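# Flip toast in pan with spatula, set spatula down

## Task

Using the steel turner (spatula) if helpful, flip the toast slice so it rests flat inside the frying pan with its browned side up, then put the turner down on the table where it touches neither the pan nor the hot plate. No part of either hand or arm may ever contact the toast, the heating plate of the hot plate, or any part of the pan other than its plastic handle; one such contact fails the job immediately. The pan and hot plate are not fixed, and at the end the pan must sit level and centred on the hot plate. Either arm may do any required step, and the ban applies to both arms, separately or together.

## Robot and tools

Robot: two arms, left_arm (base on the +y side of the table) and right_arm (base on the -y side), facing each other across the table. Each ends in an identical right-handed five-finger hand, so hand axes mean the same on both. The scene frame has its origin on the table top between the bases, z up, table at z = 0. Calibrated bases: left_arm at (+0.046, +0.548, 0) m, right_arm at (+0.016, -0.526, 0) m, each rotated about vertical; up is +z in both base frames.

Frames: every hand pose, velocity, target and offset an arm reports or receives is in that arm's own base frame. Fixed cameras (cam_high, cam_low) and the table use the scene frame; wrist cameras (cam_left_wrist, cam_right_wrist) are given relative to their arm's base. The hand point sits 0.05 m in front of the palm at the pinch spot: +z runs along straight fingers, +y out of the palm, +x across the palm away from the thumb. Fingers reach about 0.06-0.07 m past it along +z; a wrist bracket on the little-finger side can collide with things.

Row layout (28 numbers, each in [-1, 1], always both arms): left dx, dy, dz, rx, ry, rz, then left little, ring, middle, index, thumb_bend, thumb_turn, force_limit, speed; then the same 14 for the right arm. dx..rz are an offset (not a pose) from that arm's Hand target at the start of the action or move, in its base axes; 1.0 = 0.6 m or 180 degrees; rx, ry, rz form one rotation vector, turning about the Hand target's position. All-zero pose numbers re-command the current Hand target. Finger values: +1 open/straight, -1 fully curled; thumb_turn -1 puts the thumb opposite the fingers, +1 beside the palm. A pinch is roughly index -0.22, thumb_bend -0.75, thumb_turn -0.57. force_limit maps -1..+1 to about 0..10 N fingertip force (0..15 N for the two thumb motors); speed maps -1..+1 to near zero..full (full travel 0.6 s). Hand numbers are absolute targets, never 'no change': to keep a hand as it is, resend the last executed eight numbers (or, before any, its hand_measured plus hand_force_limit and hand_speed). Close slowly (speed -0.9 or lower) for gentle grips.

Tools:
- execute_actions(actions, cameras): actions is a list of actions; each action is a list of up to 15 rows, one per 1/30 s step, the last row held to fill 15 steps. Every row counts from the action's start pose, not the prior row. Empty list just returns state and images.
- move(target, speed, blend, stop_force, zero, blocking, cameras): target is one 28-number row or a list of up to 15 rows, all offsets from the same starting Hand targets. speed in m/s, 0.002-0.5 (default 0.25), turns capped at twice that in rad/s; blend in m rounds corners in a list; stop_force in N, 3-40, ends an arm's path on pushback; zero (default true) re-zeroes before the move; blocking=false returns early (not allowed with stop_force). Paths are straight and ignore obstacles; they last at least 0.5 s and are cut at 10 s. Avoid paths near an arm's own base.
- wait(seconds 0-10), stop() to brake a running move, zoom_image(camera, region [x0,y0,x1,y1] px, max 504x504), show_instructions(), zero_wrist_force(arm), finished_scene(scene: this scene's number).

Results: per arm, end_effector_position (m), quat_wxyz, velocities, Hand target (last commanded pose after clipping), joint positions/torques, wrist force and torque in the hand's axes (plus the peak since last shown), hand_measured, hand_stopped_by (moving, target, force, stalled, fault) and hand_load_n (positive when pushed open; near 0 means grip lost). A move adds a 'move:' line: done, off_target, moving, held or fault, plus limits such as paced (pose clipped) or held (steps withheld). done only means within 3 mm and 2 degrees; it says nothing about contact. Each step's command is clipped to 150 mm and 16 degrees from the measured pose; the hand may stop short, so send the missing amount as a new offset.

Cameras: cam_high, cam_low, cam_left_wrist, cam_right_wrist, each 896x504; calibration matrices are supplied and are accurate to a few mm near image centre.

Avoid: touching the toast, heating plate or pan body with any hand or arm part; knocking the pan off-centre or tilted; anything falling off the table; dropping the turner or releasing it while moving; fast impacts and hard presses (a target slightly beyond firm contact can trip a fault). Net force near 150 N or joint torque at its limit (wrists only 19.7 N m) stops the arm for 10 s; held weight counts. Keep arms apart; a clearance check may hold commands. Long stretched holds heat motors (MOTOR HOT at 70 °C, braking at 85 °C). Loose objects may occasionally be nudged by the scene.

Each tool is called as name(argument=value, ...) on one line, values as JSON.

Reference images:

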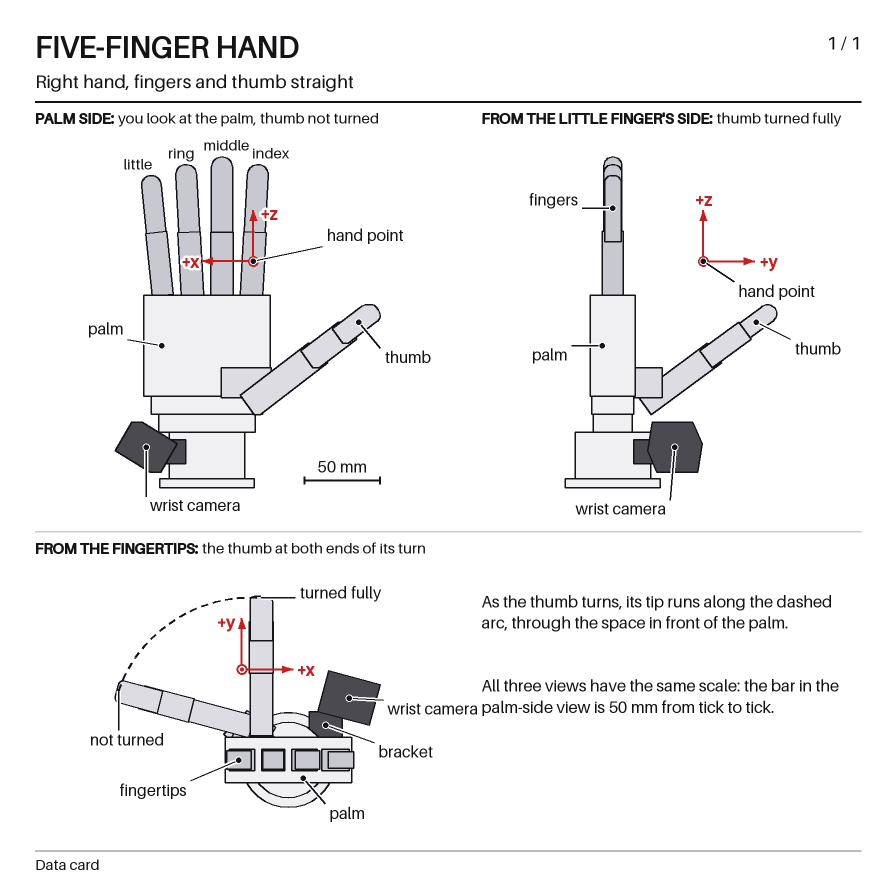

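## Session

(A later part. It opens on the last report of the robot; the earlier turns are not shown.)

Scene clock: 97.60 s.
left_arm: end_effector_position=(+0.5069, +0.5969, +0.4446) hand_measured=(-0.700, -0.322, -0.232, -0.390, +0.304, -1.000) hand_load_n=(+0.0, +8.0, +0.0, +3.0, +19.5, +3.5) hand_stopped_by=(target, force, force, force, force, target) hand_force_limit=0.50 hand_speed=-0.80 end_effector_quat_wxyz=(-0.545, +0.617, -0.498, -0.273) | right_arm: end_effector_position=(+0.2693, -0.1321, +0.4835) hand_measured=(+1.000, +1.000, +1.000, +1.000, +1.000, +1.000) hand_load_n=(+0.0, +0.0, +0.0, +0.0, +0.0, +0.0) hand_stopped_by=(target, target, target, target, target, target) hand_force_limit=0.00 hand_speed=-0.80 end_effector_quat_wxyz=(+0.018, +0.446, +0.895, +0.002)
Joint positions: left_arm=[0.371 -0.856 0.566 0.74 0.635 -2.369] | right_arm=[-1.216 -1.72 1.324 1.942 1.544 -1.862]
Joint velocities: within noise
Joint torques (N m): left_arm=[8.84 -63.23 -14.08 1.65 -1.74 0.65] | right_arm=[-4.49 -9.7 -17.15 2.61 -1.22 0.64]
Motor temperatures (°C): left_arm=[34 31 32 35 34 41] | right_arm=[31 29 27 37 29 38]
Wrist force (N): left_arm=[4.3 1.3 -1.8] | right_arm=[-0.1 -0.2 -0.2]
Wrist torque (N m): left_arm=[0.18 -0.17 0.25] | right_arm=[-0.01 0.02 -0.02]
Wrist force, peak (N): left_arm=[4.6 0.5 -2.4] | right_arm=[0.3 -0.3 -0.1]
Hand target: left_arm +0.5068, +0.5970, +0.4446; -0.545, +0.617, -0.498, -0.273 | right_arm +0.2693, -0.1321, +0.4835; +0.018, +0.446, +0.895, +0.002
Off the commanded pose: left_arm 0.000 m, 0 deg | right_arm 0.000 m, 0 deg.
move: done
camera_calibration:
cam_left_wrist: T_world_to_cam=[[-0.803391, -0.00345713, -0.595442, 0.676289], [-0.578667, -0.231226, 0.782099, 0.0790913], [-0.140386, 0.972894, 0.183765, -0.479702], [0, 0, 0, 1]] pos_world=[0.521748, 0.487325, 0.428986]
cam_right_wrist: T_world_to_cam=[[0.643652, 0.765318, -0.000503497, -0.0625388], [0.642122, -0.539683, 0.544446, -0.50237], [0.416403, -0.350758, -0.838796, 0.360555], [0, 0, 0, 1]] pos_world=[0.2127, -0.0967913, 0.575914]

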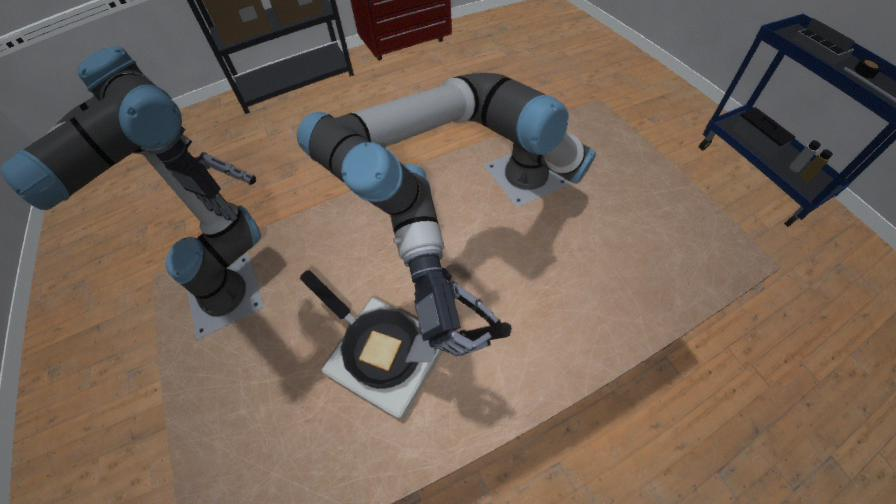

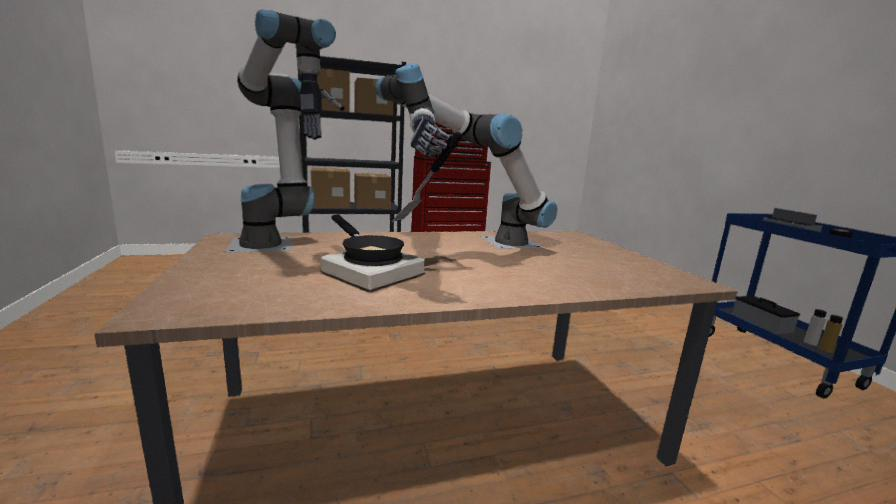

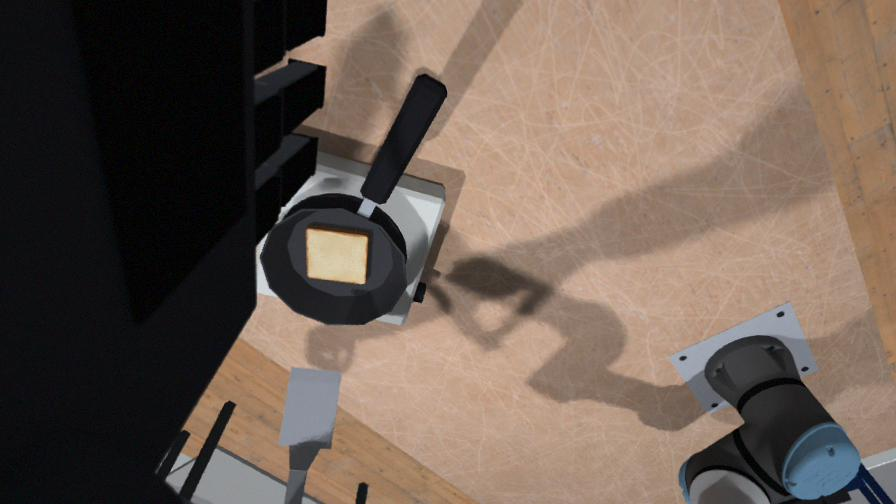

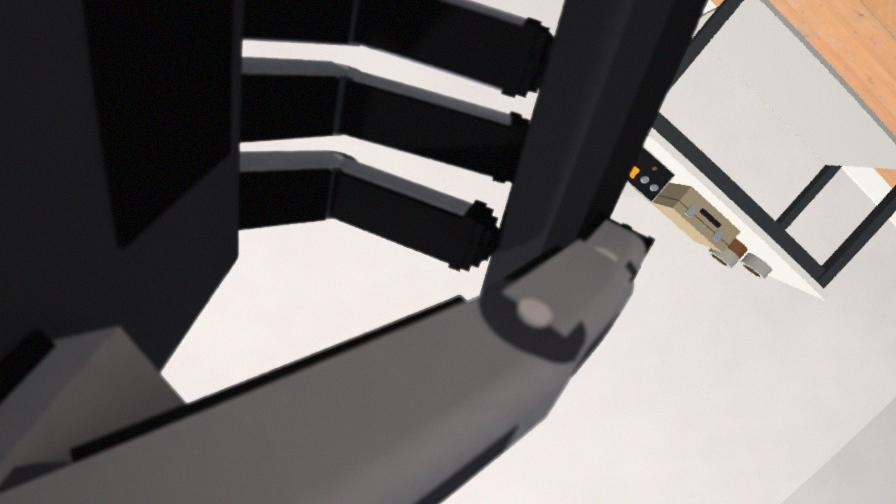

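move(target=[0.0561,-0.0616,-0.15,0,0,0,-0.7,-0.7,-0.7,-0.7,-0.1,-1,0.5,-0.8,0,0,0,0,0,0,1,1,1,1,1,1,0,-0.8], speed=0.08)

zoom_image(camera="cam_low", region=[330, 190, 430, 280])

zoom_image(camera="cam_high", region=[330, 290, 430, 390])

zoom_image(camera="cam_left_wrist", region=[250, 180, 430, 420])

Scene clock: 103.13 s.
left_arm: end_effector_position=(+0.5406, +0.5599, +0.3545) hand_measured=(-0.700, -0.322, -0.232, -0.390, +0.304, -1.000) hand_load_n=(+0.0, +8.0, +0.0, +3.0, +19.5, +3.5) hand_stopped_by=(target, force, force, force, force, target) hand_force_limit=0.50 hand_speed=-0.80 end_effector_quat_wxyz=(-0.545, +0.617, -0.498, -0.273) end_effector_velocity=(+0.000, +0.001, +0.003) end_effector_angular_velocity=(+0.000, +0.000, -0.002) | right_arm: end_effector_position=(+0.2693, -0.1321, +0.4835) hand_measured=(+1.000, +1.000, +1.000, +1.000, +1.000, +1.000) hand_load_n=(+0.0, +0.0, +0.0, +0.0, +0.0, +0.0) hand_stopped_by=(target, target, target, target, target, target) hand_force_limit=0.00 hand_speed=-0.80 end_effector_quat_wxyz=(+0.018, +0.446, +0.895, +0.002)
Joint positions: left_arm=[0.296 -0.862 0.815 0.546 0.568 -2.429] | right_arm=[-1.216 -1.72 1.324 1.942 1.544 -1.862]
Joint velocities: left_arm=[0.001 -0.002 -0.005 0.005 0.003 0.003] | right_arm=[within noise]
Joint torques (N m): left_arm=[11.78 -63.79 -38.26 1.97 0.51 2.25] | right_arm=[-4.34 -10.3 -15.91 2.39 -1.04 0.73]
Motor temperatures (°C): left_arm=[34 31 32 35 34 41] | right_arm=[31 29 27 37 29 38]
Wrist force (N): left_arm=[3.9 1.4 -1.8] | right_arm=[0.0 0.1 -0.1]
Wrist torque (N m): left_arm=[0.16 -0.09 0.22] | right_arm=[0.03 0.00 0.01]
Wrist force, peak (N): left_arm=[5.4 1.8 -1.5] | right_arm=[0.3 0.0 0.2]
Hand target: left_arm +0.5405, +0.5600, +0.3546; -0.545, +0.617, -0.498, -0.273 | right_arm +0.2693, -0.1321, +0.4835; +0.018, +0.446, +0.895, +0.002
Off the commanded pose: left_arm 0.000 m, 0 deg | right_arm 0.000 m, 0 deg.
move: done
camera_calibration:
cam_left_wrist: T_world_to_cam=[[-0.803585, -0.00347137, -0.59518, 0.649585], [-0.578393, -0.231336, 0.782269, 0.160284], [-0.140402, 0.972868, 0.18389, -0.422388], [0, 0, 0, 1]] pos_world=[0.555399, 0.450262, 0.338908]
cam_right_wrist: T_world_to_cam=[[0.643653, 0.765318, -0.000503459, -0.0625389], [0.642122, -0.539683, 0.544446, -0.50237], [0.416403, -0.350758, -0.838796, 0.360555], [0, 0, 0, 1]] pos_world=[0.2127, -0.0967913, 0.575914]

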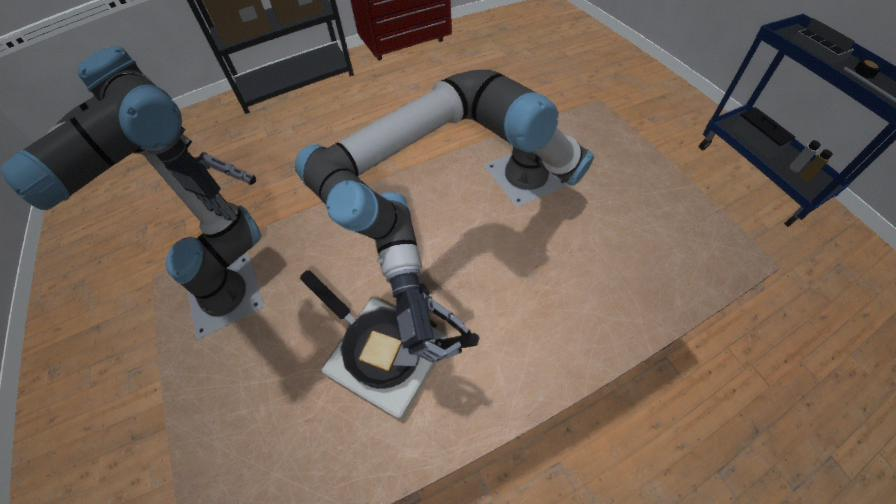

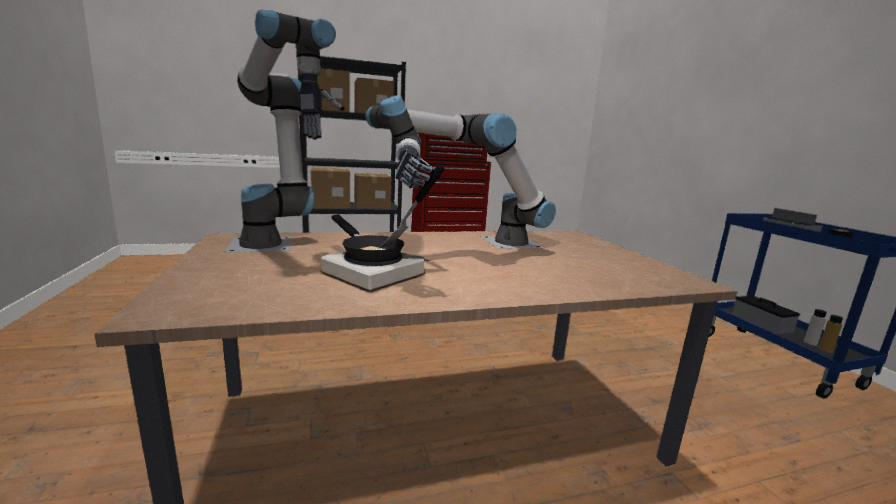

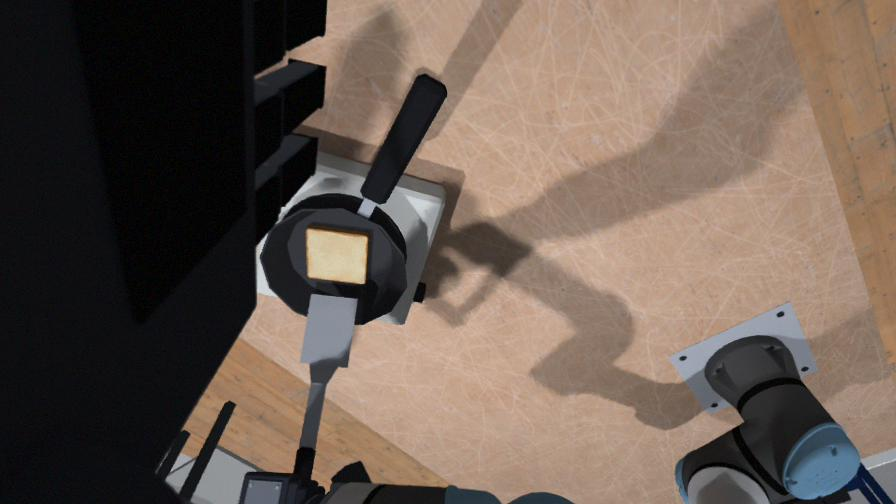

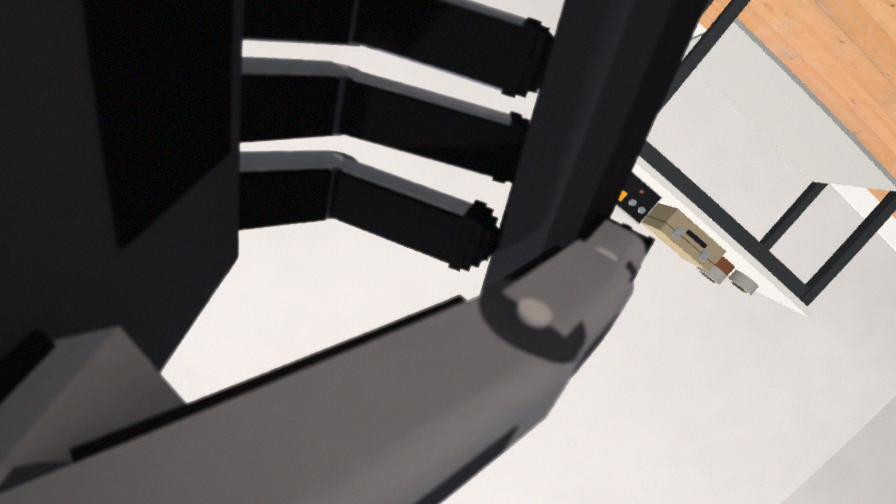

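Scaled by 5.040 from the camera's 896x504 image, which has a finer 1280x720 frame.

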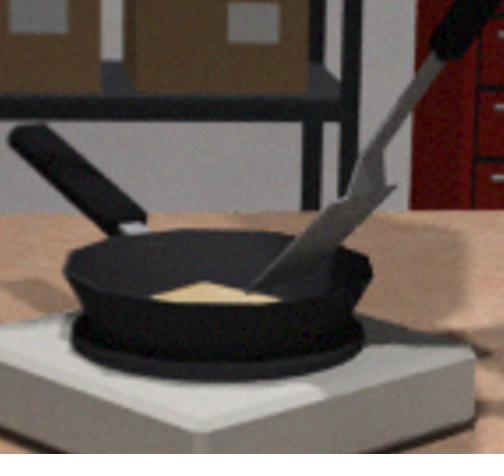

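Scaled by 5.040 from the camera's 896x504 image, which has a finer 1280x720 frame.

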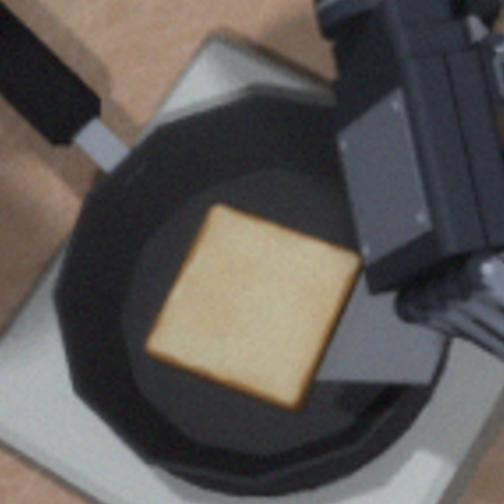

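Scaled by 2.100 from the camera's 896x504 image, which has a finer 1280x720 frame.

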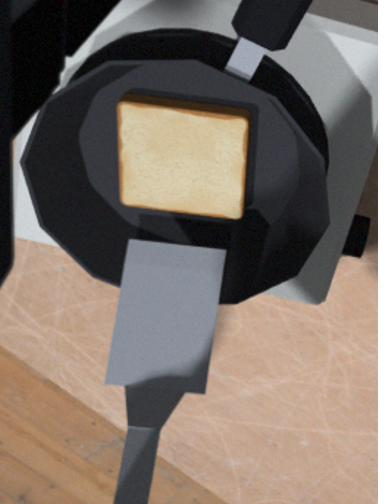

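move(target=[0,0,-0.075,0,0,0,-0.7,-0.7,-0.7,-0.7,-0.1,-1,0.5,-0.8,0,0,0,0,0,0,1,1,1,1,1,1,0,-0.8], speed=0.01, stop_force=3)

zoom_image(camera="cam_low", region=[330, 190, 430, 280])

zoom_image(camera="cam_left_wrist", region=[250, 180, 430, 420])

Scene clock: 109.50 s.
left_arm: end_effector_position=(+0.5405, +0.5600, +0.3188) hand_measured=(-0.700, -0.322, -0.232, -0.390, +0.304, -1.000) hand_load_n=(+0.0, +5.5, +0.5, +4.5, +19.5, +3.5) hand_stopped_by=(target, force, force, force, force, target) hand_force_limit=0.50 hand_speed=-0.80 end_effector_quat_wxyz=(-0.545, +0.617, -0.498, -0.273) | right_arm: end_effector_position=(+0.2693, -0.1321, +0.4835) hand_measured=(+1.000, +1.000, +1.000, +1.000, +1.000, +1.000) hand_load_n=(+0.0, +0.0, +0.0, +0.0, -0.5, +0.0) hand_stopped_by=(target, target, target, target, target, target) hand_force_limit=0.00 hand_speed=-0.80 end_effector_quat_wxyz=(+0.018, +0.446, +0.895, +0.002)
Joint positions: left_arm=[0.296 -0.862 0.906 0.455 0.568 -2.429] | right_arm=[-1.216 -1.72 1.324 1.942 1.544 -1.862]
Joint velocities: within noise
Joint torques (N m): left_arm=[10 -63 -38.49 1.74 -1.5 -1.54] | right_arm=[-3.75 -9.04 -16.93 2.4 -1 0.9]
Motor temperatures (°C): left_arm=[34 31 32 35 34 41] | right_arm=[31 29 27 37 29 38]
Wrist force (N): left_arm=[3.4 0.6 -2.0] | right_arm=[0.1 -0.1 0.0]
Wrist torque (N m): left_arm=[0.18 -0.08 -0.01] | right_arm=[-0.01 -0.01 0.00]
Wrist force, peak (N): left_arm=[4.7 1.6 -1.7] | right_arm=[0.4 0.1 -0.2]
Hand target: left_arm +0.5405, +0.5600, +0.3188; -0.545, +0.617, -0.498, -0.273 (not the last commanded pose) | right_arm +0.2693, -0.1321, +0.4835; +0.018, +0.446, +0.895, +0.002
Off the commanded pose: left_arm 0.009 m, 0 deg | right_arm 0.000 m, 0 deg.
move: contact (left_arm)
camera_calibration:
cam_left_wrist: T_world_to_cam=[[-0.803519, -0.00355056, -0.595268, 0.628291], [-0.578457, -0.231386, 0.782207, 0.188288], [-0.140514, 0.972856, 0.183869, -0.415883], [0, 0, 0, 1]] pos_world=[0.555323, 0.450392, 0.303189]
cam_right_wrist: T_world_to_cam=[[0.643652, 0.765318, -0.000503499, -0.0625388], [0.642122, -0.539683, 0.544446, -0.50237], [0.416403, -0.350758, -0.838795, 0.360555], [0, 0, 0, 1]] pos_world=[0.2127, -0.0967913, 0.575914]

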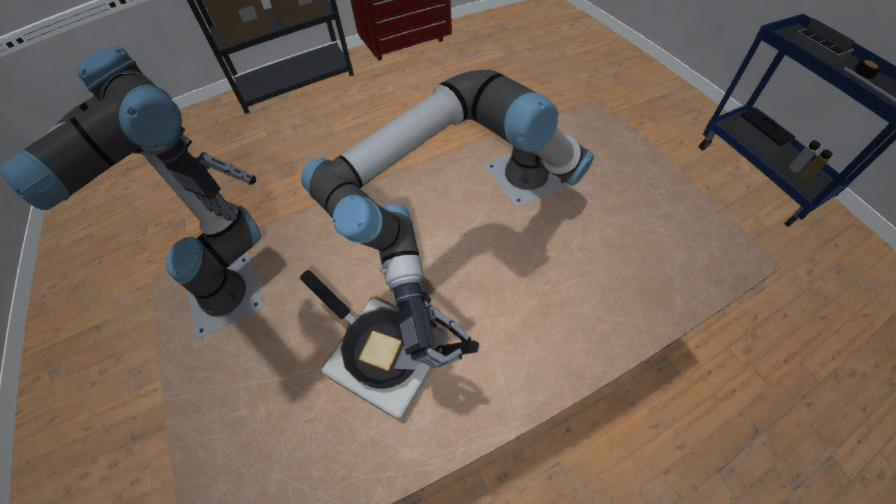

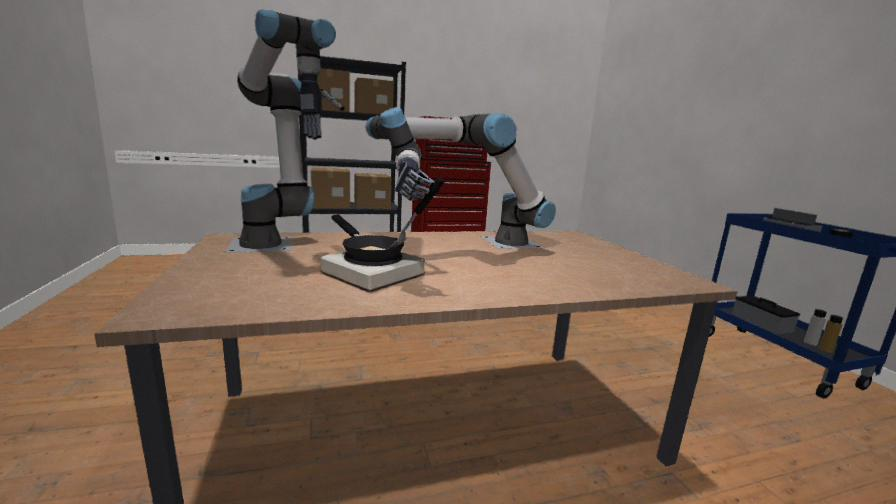

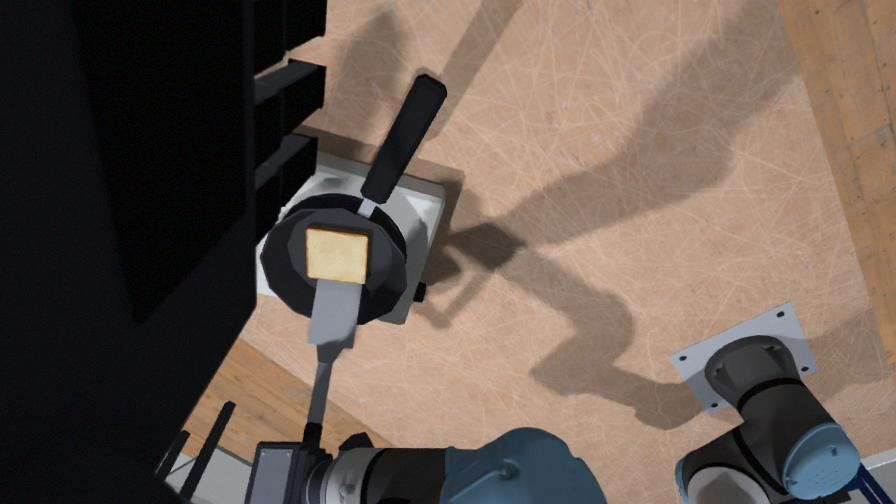

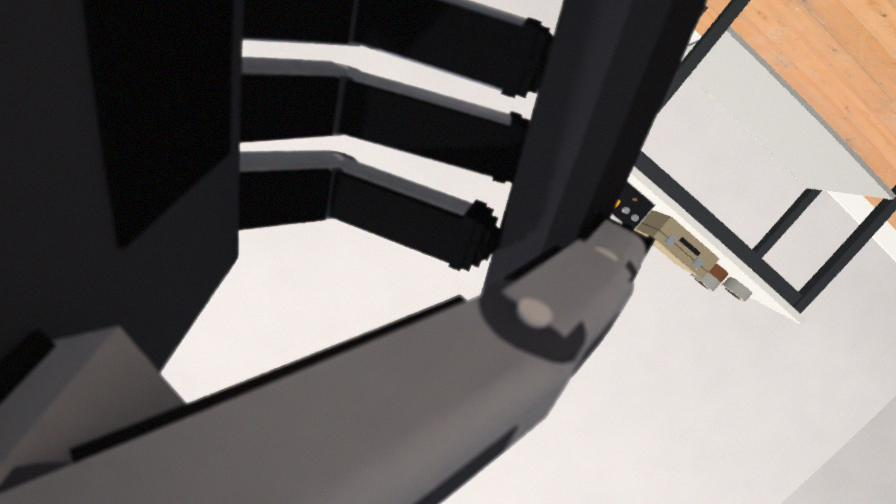

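Scaled by 5.040 from the camera's 896x504 image, which has a finer 1280x720 frame.

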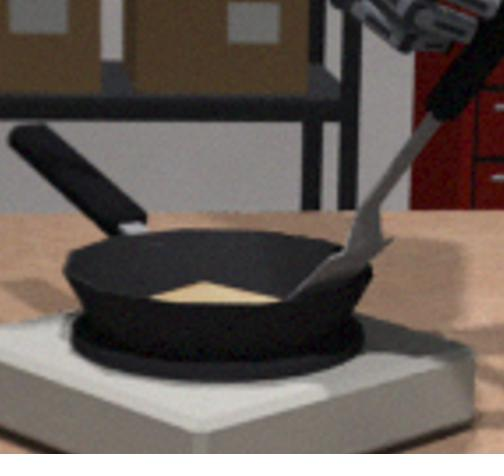

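Scaled by 2.100 from the camera's 896x504 image, which has a finer 1280x720 frame.

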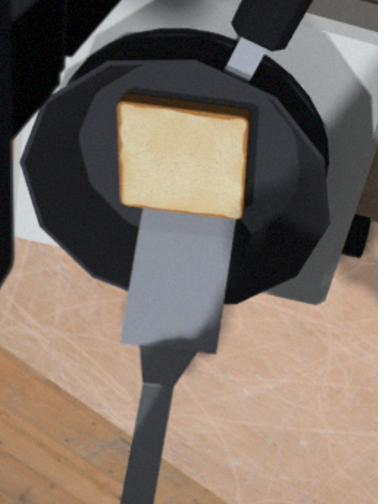

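move(target=[[-0.0099,0.0108,-0.0262,-0.0205,-0.0187,0,-0.7,-0.7,-0.7,-0.7,-0.1,-1,0.5,-0.8,0,0,0,0,0,0,1,1,1,1,1,1,0,-0.8],[-0.0175,0.0192,-0.0613,-0.0452,-0.0412,0,-0.7,-0.7,-0.7,-0.7,-0.1,-1,0.5,-0.8,0,0,0,0,0,0,1,1,1,1,1,1,0,-0.8]], speed=0.03)

zoom_image(camera="cam_low", region=[330, 190, 430, 280])

zoom_image(camera="cam_left_wrist", region=[250, 180, 430, 420])

zoom_image(camera="cam_high", region=[330, 290, 430, 390])

Scene clock: 116.90 s.
left_arm: end_effector_position=(+0.5299, +0.5716, +0.2819) hand_measured=(-0.700, -0.322, -0.232, -0.390, +0.304, -1.000) hand_load_n=(+0.0, +5.0, +0.0, +4.5, +19.5, +4.0) hand_stopped_by=(target, force, force, force, force, target) hand_force_limit=0.50 hand_speed=-0.80 end_effector_quat_wxyz=(-0.531, +0.671, -0.480, -0.196) end_effector_velocity=(-0.001, +0.001, +0.002) end_effector_angular_velocity=(+0.004, +0.007, +0.001) | right_arm: end_effector_position=(+0.2693, -0.1321, +0.4835) hand_measured=(+1.000, +1.000, +1.000, +1.000, +1.000, +1.000) hand_load_n=(+0.0, +0.0, +0.0, +0.0, +0.0, +0.0) hand_stopped_by=(target, target, target, target, target, target) hand_force_limit=0.00 hand_speed=-0.80 end_effector_quat_wxyz=(+0.018, +0.446, +0.895, +0.002)
Joint positions: left_arm=[0.342 -0.857 0.912 0.539 0.699 -2.643] | right_arm=[-1.216 -1.72 1.324 1.942 1.544 -1.862]
Joint velocities: left_arm=[0 -0.002 0 0 -0.004 0.008] | right_arm=[within noise]
Joint torques (N m): left_arm=[-2.42 -50.78 -20.23 0.78 -2.36 2.31] | right_arm=[-3.96 -9.2 -16.33 2.32 -1.05 1.01]
Motor temperatures (°C): left_arm=[34 31 32 35 34 41] | right_arm=[31 29 27 37 29 38]
Wrist force (N): left_arm=[1.3 1.5 -1.3] | right_arm=[0.1 0.0 0.1]
Wrist torque (N m): left_arm=[0.21 0.01 0.05] | right_arm=[0.00 -0.02 0.00]
Wrist force, peak (N): left_arm=[3.8 0.5 -2.2] | right_arm=[0.4 -0.1 -0.3]
Hand target: left_arm +0.5300, +0.5715, +0.2820; -0.531, +0.670, -0.480, -0.196 | right_arm +0.2693, -0.1321, +0.4835; +0.018, +0.446, +0.895, +0.002
Off the commanded pose: left_arm 0.000 m, 0 deg | right_arm 0.000 m, 0 deg.
move: done
camera_calibration:
cam_left_wrist: T_world_to_cam=[[-0.720094, -0.0951685, -0.687319, 0.631997], [-0.676531, -0.1238, 0.725934, 0.220039], [-0.154176, 0.987733, 0.0247633, -0.378245], [0, 0, 0, 1]] pos_world=[0.545644, 0.460992, 0.284016]
cam_right_wrist: T_world_to_cam=[[0.643652, 0.765318, -0.000503566, -0.0625388], [0.642122, -0.539683, 0.544446, -0.50237], [0.416403, -0.350758, -0.838796, 0.360555], [0, 0, 0, 1]] pos_world=[0.2127, -0.0967913, 0.575914]

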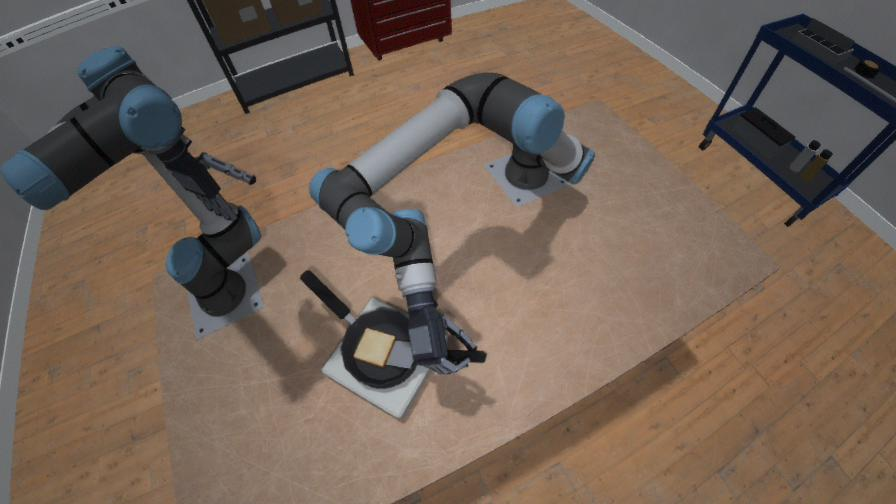

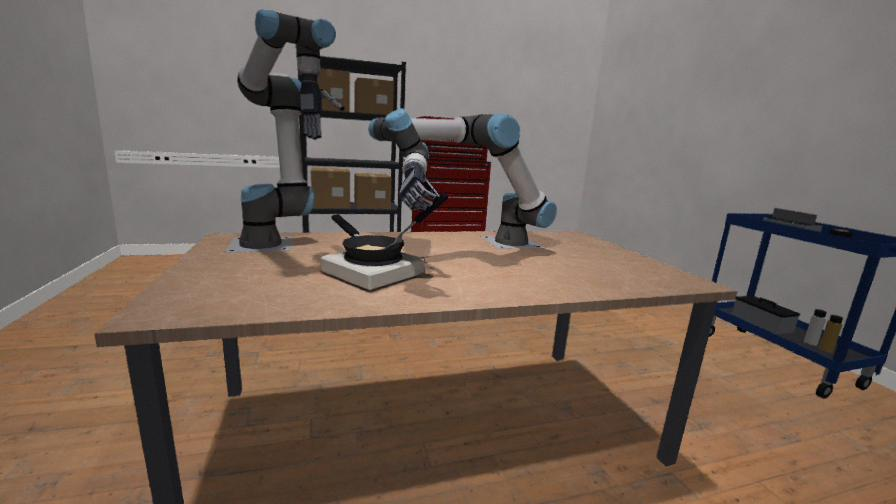

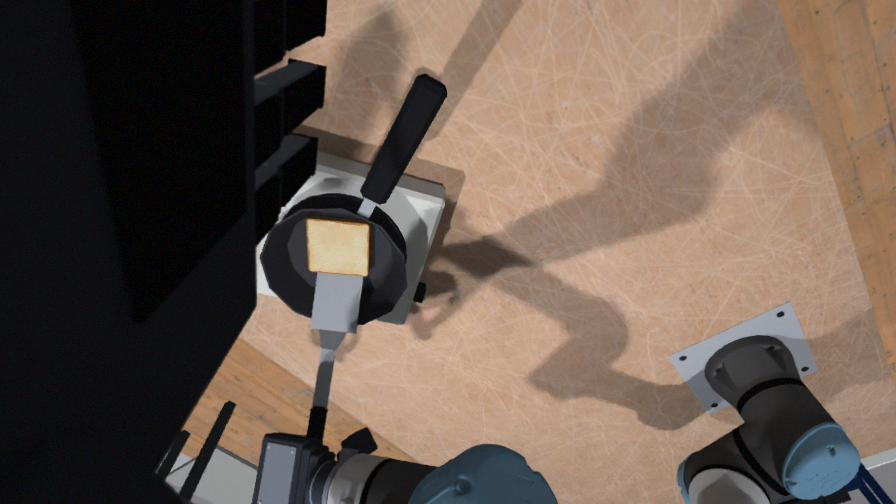

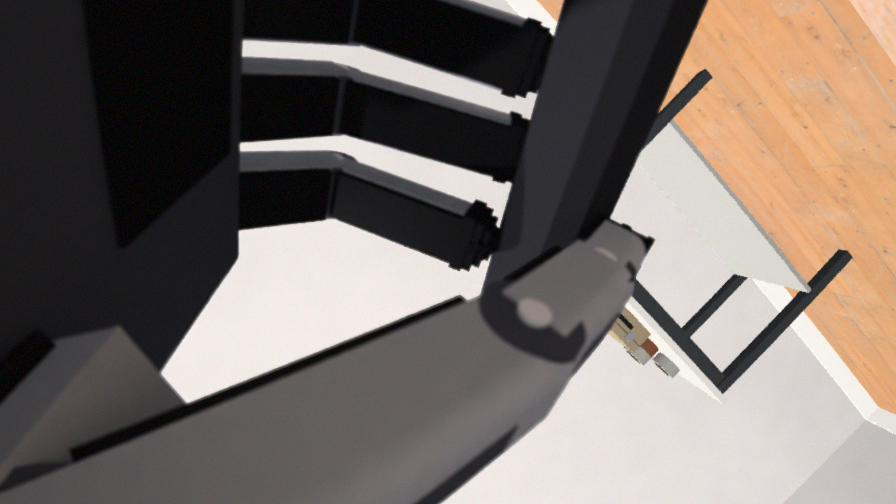

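Scaled by 5.040 from the camera's 896x504 image, which has a finer 1280x720 frame.

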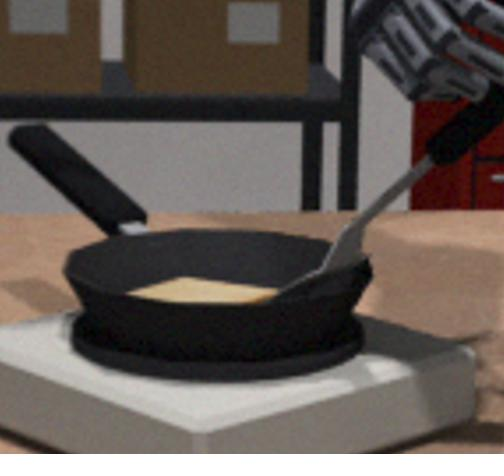

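Scaled by 2.100 from the camera's 896x504 image, which has a finer 1280x720 frame.

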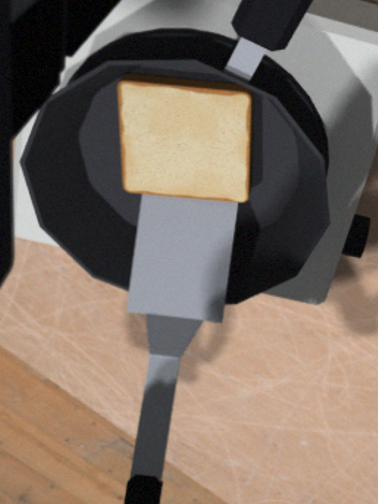

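Scaled by 5.040 from the camera's 896x504 image, which has a finer 1280x720 frame.

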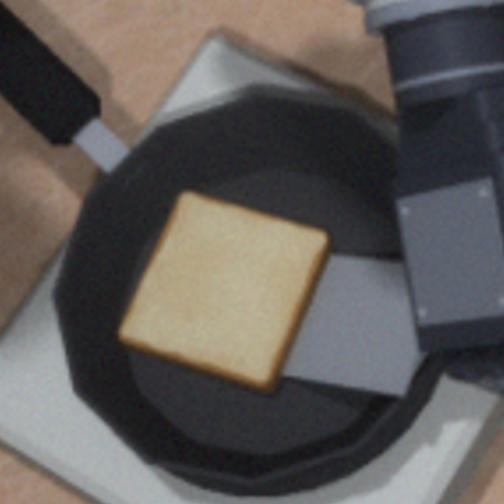

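move(target=[0.0006,-0.0006,-0.0388,-0.0246,-0.0224,0,-0.7,-0.7,-0.7,-0.7,-0.1,-1,0.5,-0.8,0,0,0,0,0,0,1,1,1,1,1,1,0,-0.8], speed=0.03)

zoom_image(camera="cam_low", region=[330, 190, 430, 280])

zoom_image(camera="cam_left_wrist", region=[250, 180, 430, 420])

zoom_image(camera="cam_high", region=[330, 290, 430, 390])

Scene clock: 120.30 s.
left_arm: end_effector_position=(+0.5303, +0.5712, +0.2586) hand_measured=(-0.700, -0.322, -0.232, -0.390, +0.304, -1.000) hand_load_n=(-0.5, +5.0, +0.0, +4.5, +19.5, +4.0) hand_stopped_by=(target, force, force, force, force, target) hand_force_limit=0.50 hand_speed=-0.80 end_effector_quat_wxyz=(-0.521, +0.697, -0.468, -0.154) | right_arm: end_effector_position=(+0.2693, -0.1321, +0.4835) hand_measured=(+1.000, +1.000, +1.000, +1.000, +1.000, +1.000) hand_load_n=(+0.0, +0.0, +0.0, +0.0, +0.0, +0.0) hand_stopped_by=(target, target, target, target, target, target) hand_force_limit=0.00 hand_speed=-0.80 end_effector_quat_wxyz=(+0.018, +0.446, +0.895, +0.002)
Joint positions: left_arm=[0.358 -0.852 0.922 0.562 0.768 -2.747] | right_arm=[-1.216 -1.72 1.324 1.942 1.544 -1.862]
Joint velocities: within noise
Joint torques (N m): left_arm=[2.3 -51.67 -21.71 1.57 -2.29 2.28] | right_arm=[-4.21 -8.52 -15.9 2.3 -0.88 1.12]
Motor temperatures (°C): left_arm=[34 31 32 35 34 41] | right_arm=[31 29 27 37 29 38]
Wrist force (N): left_arm=[1.9 1.6 -1.5] | right_arm=[0.0 0.0 0.0]
Wrist torque (N m): left_arm=[0.21 -0.03 0.08] | right_arm=[0.01 -0.01 0.00]
Wrist force, peak (N): left_arm=[2.6 1.6 -1.8] | right_arm=[0.4 0.1 0.0]
Hand target: left_arm +0.5304, +0.5712, +0.2587; -0.521, +0.697, -0.468, -0.154 | right_arm +0.2693, -0.1321, +0.4835; +0.018, +0.446, +0.895, +0.002
Off the commanded pose: left_arm 0.000 m, 0 deg | right_arm 0.000 m, 0 deg.
move: done
camera_calibration:
cam_left_wrist: T_world_to_cam=[[-0.670272, -0.149852, -0.726829, 0.631265], [-0.726208, -0.0692564, 0.683978, 0.243208], [-0.152833, 0.98628, -0.0624033, -0.354561], [0, 0, 0, 1]] pos_world=[0.54555, 0.461136, 0.270348]
cam_right_wrist: T_world_to_cam=[[0.643652, 0.765318, -0.000503536, -0.0625388], [0.642122, -0.539683, 0.544446, -0.50237], [0.416403, -0.350758, -0.838795, 0.360555], [0, 0, 0, 1]] pos_world=[0.2127, -0.0967913, 0.575914]

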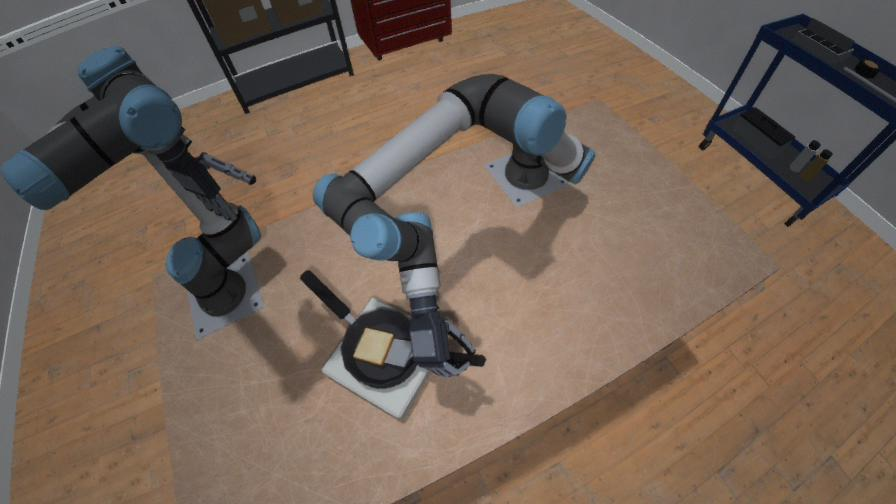

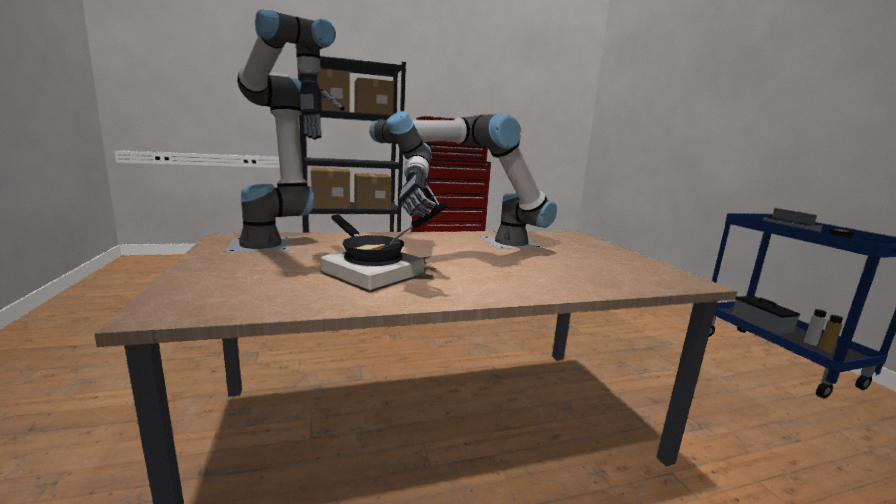

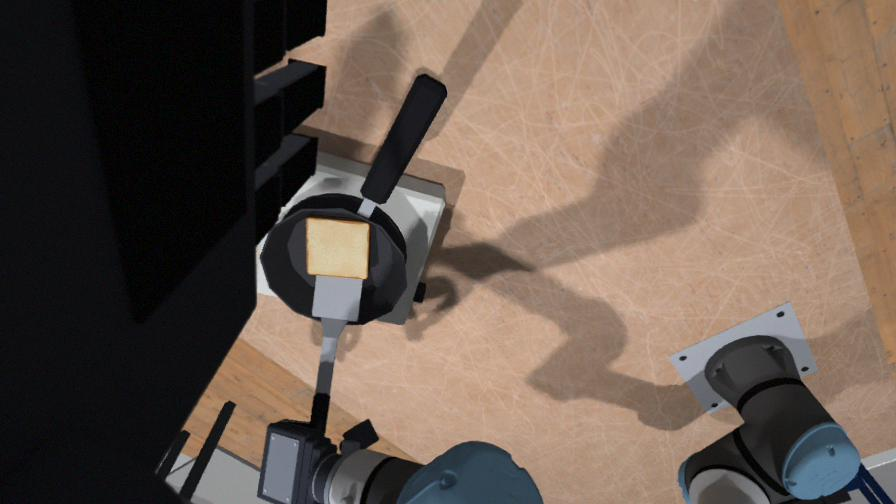

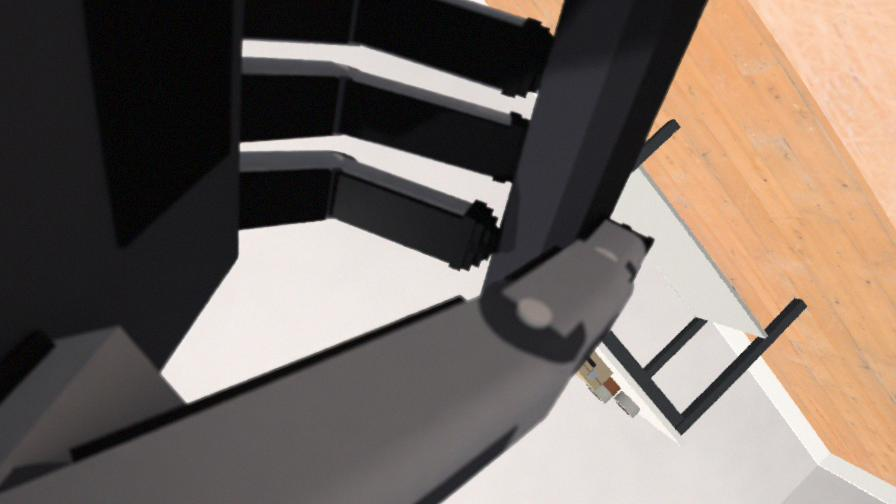

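Scaled by 5.040 from the camera's 896x504 image, which has a finer 1280x720 frame.

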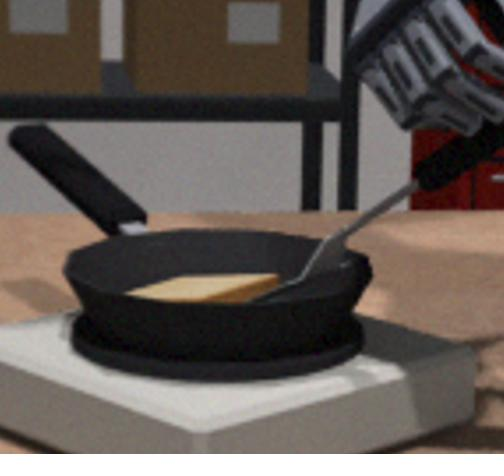

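Scaled by 2.100 from the camera's 896x504 image, which has a finer 1280x720 frame.

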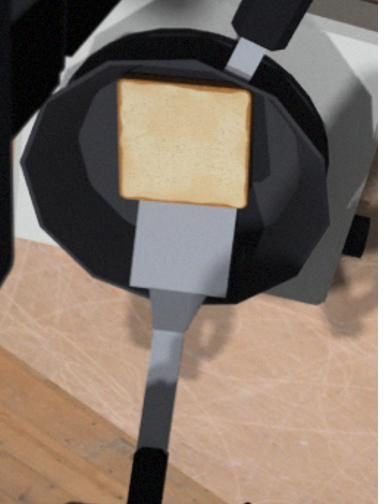

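Scaled by 5.040 from the camera's 896x504 image, which has a finer 1280x720 frame.

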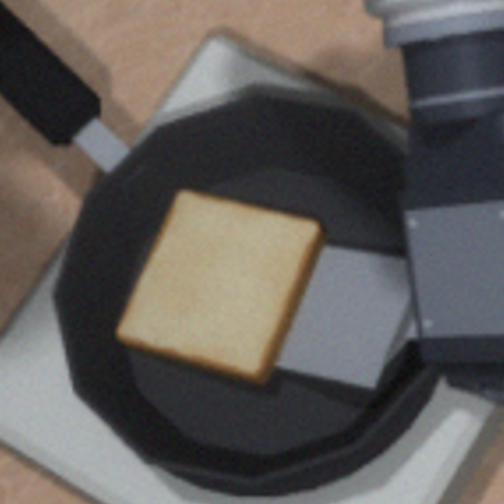

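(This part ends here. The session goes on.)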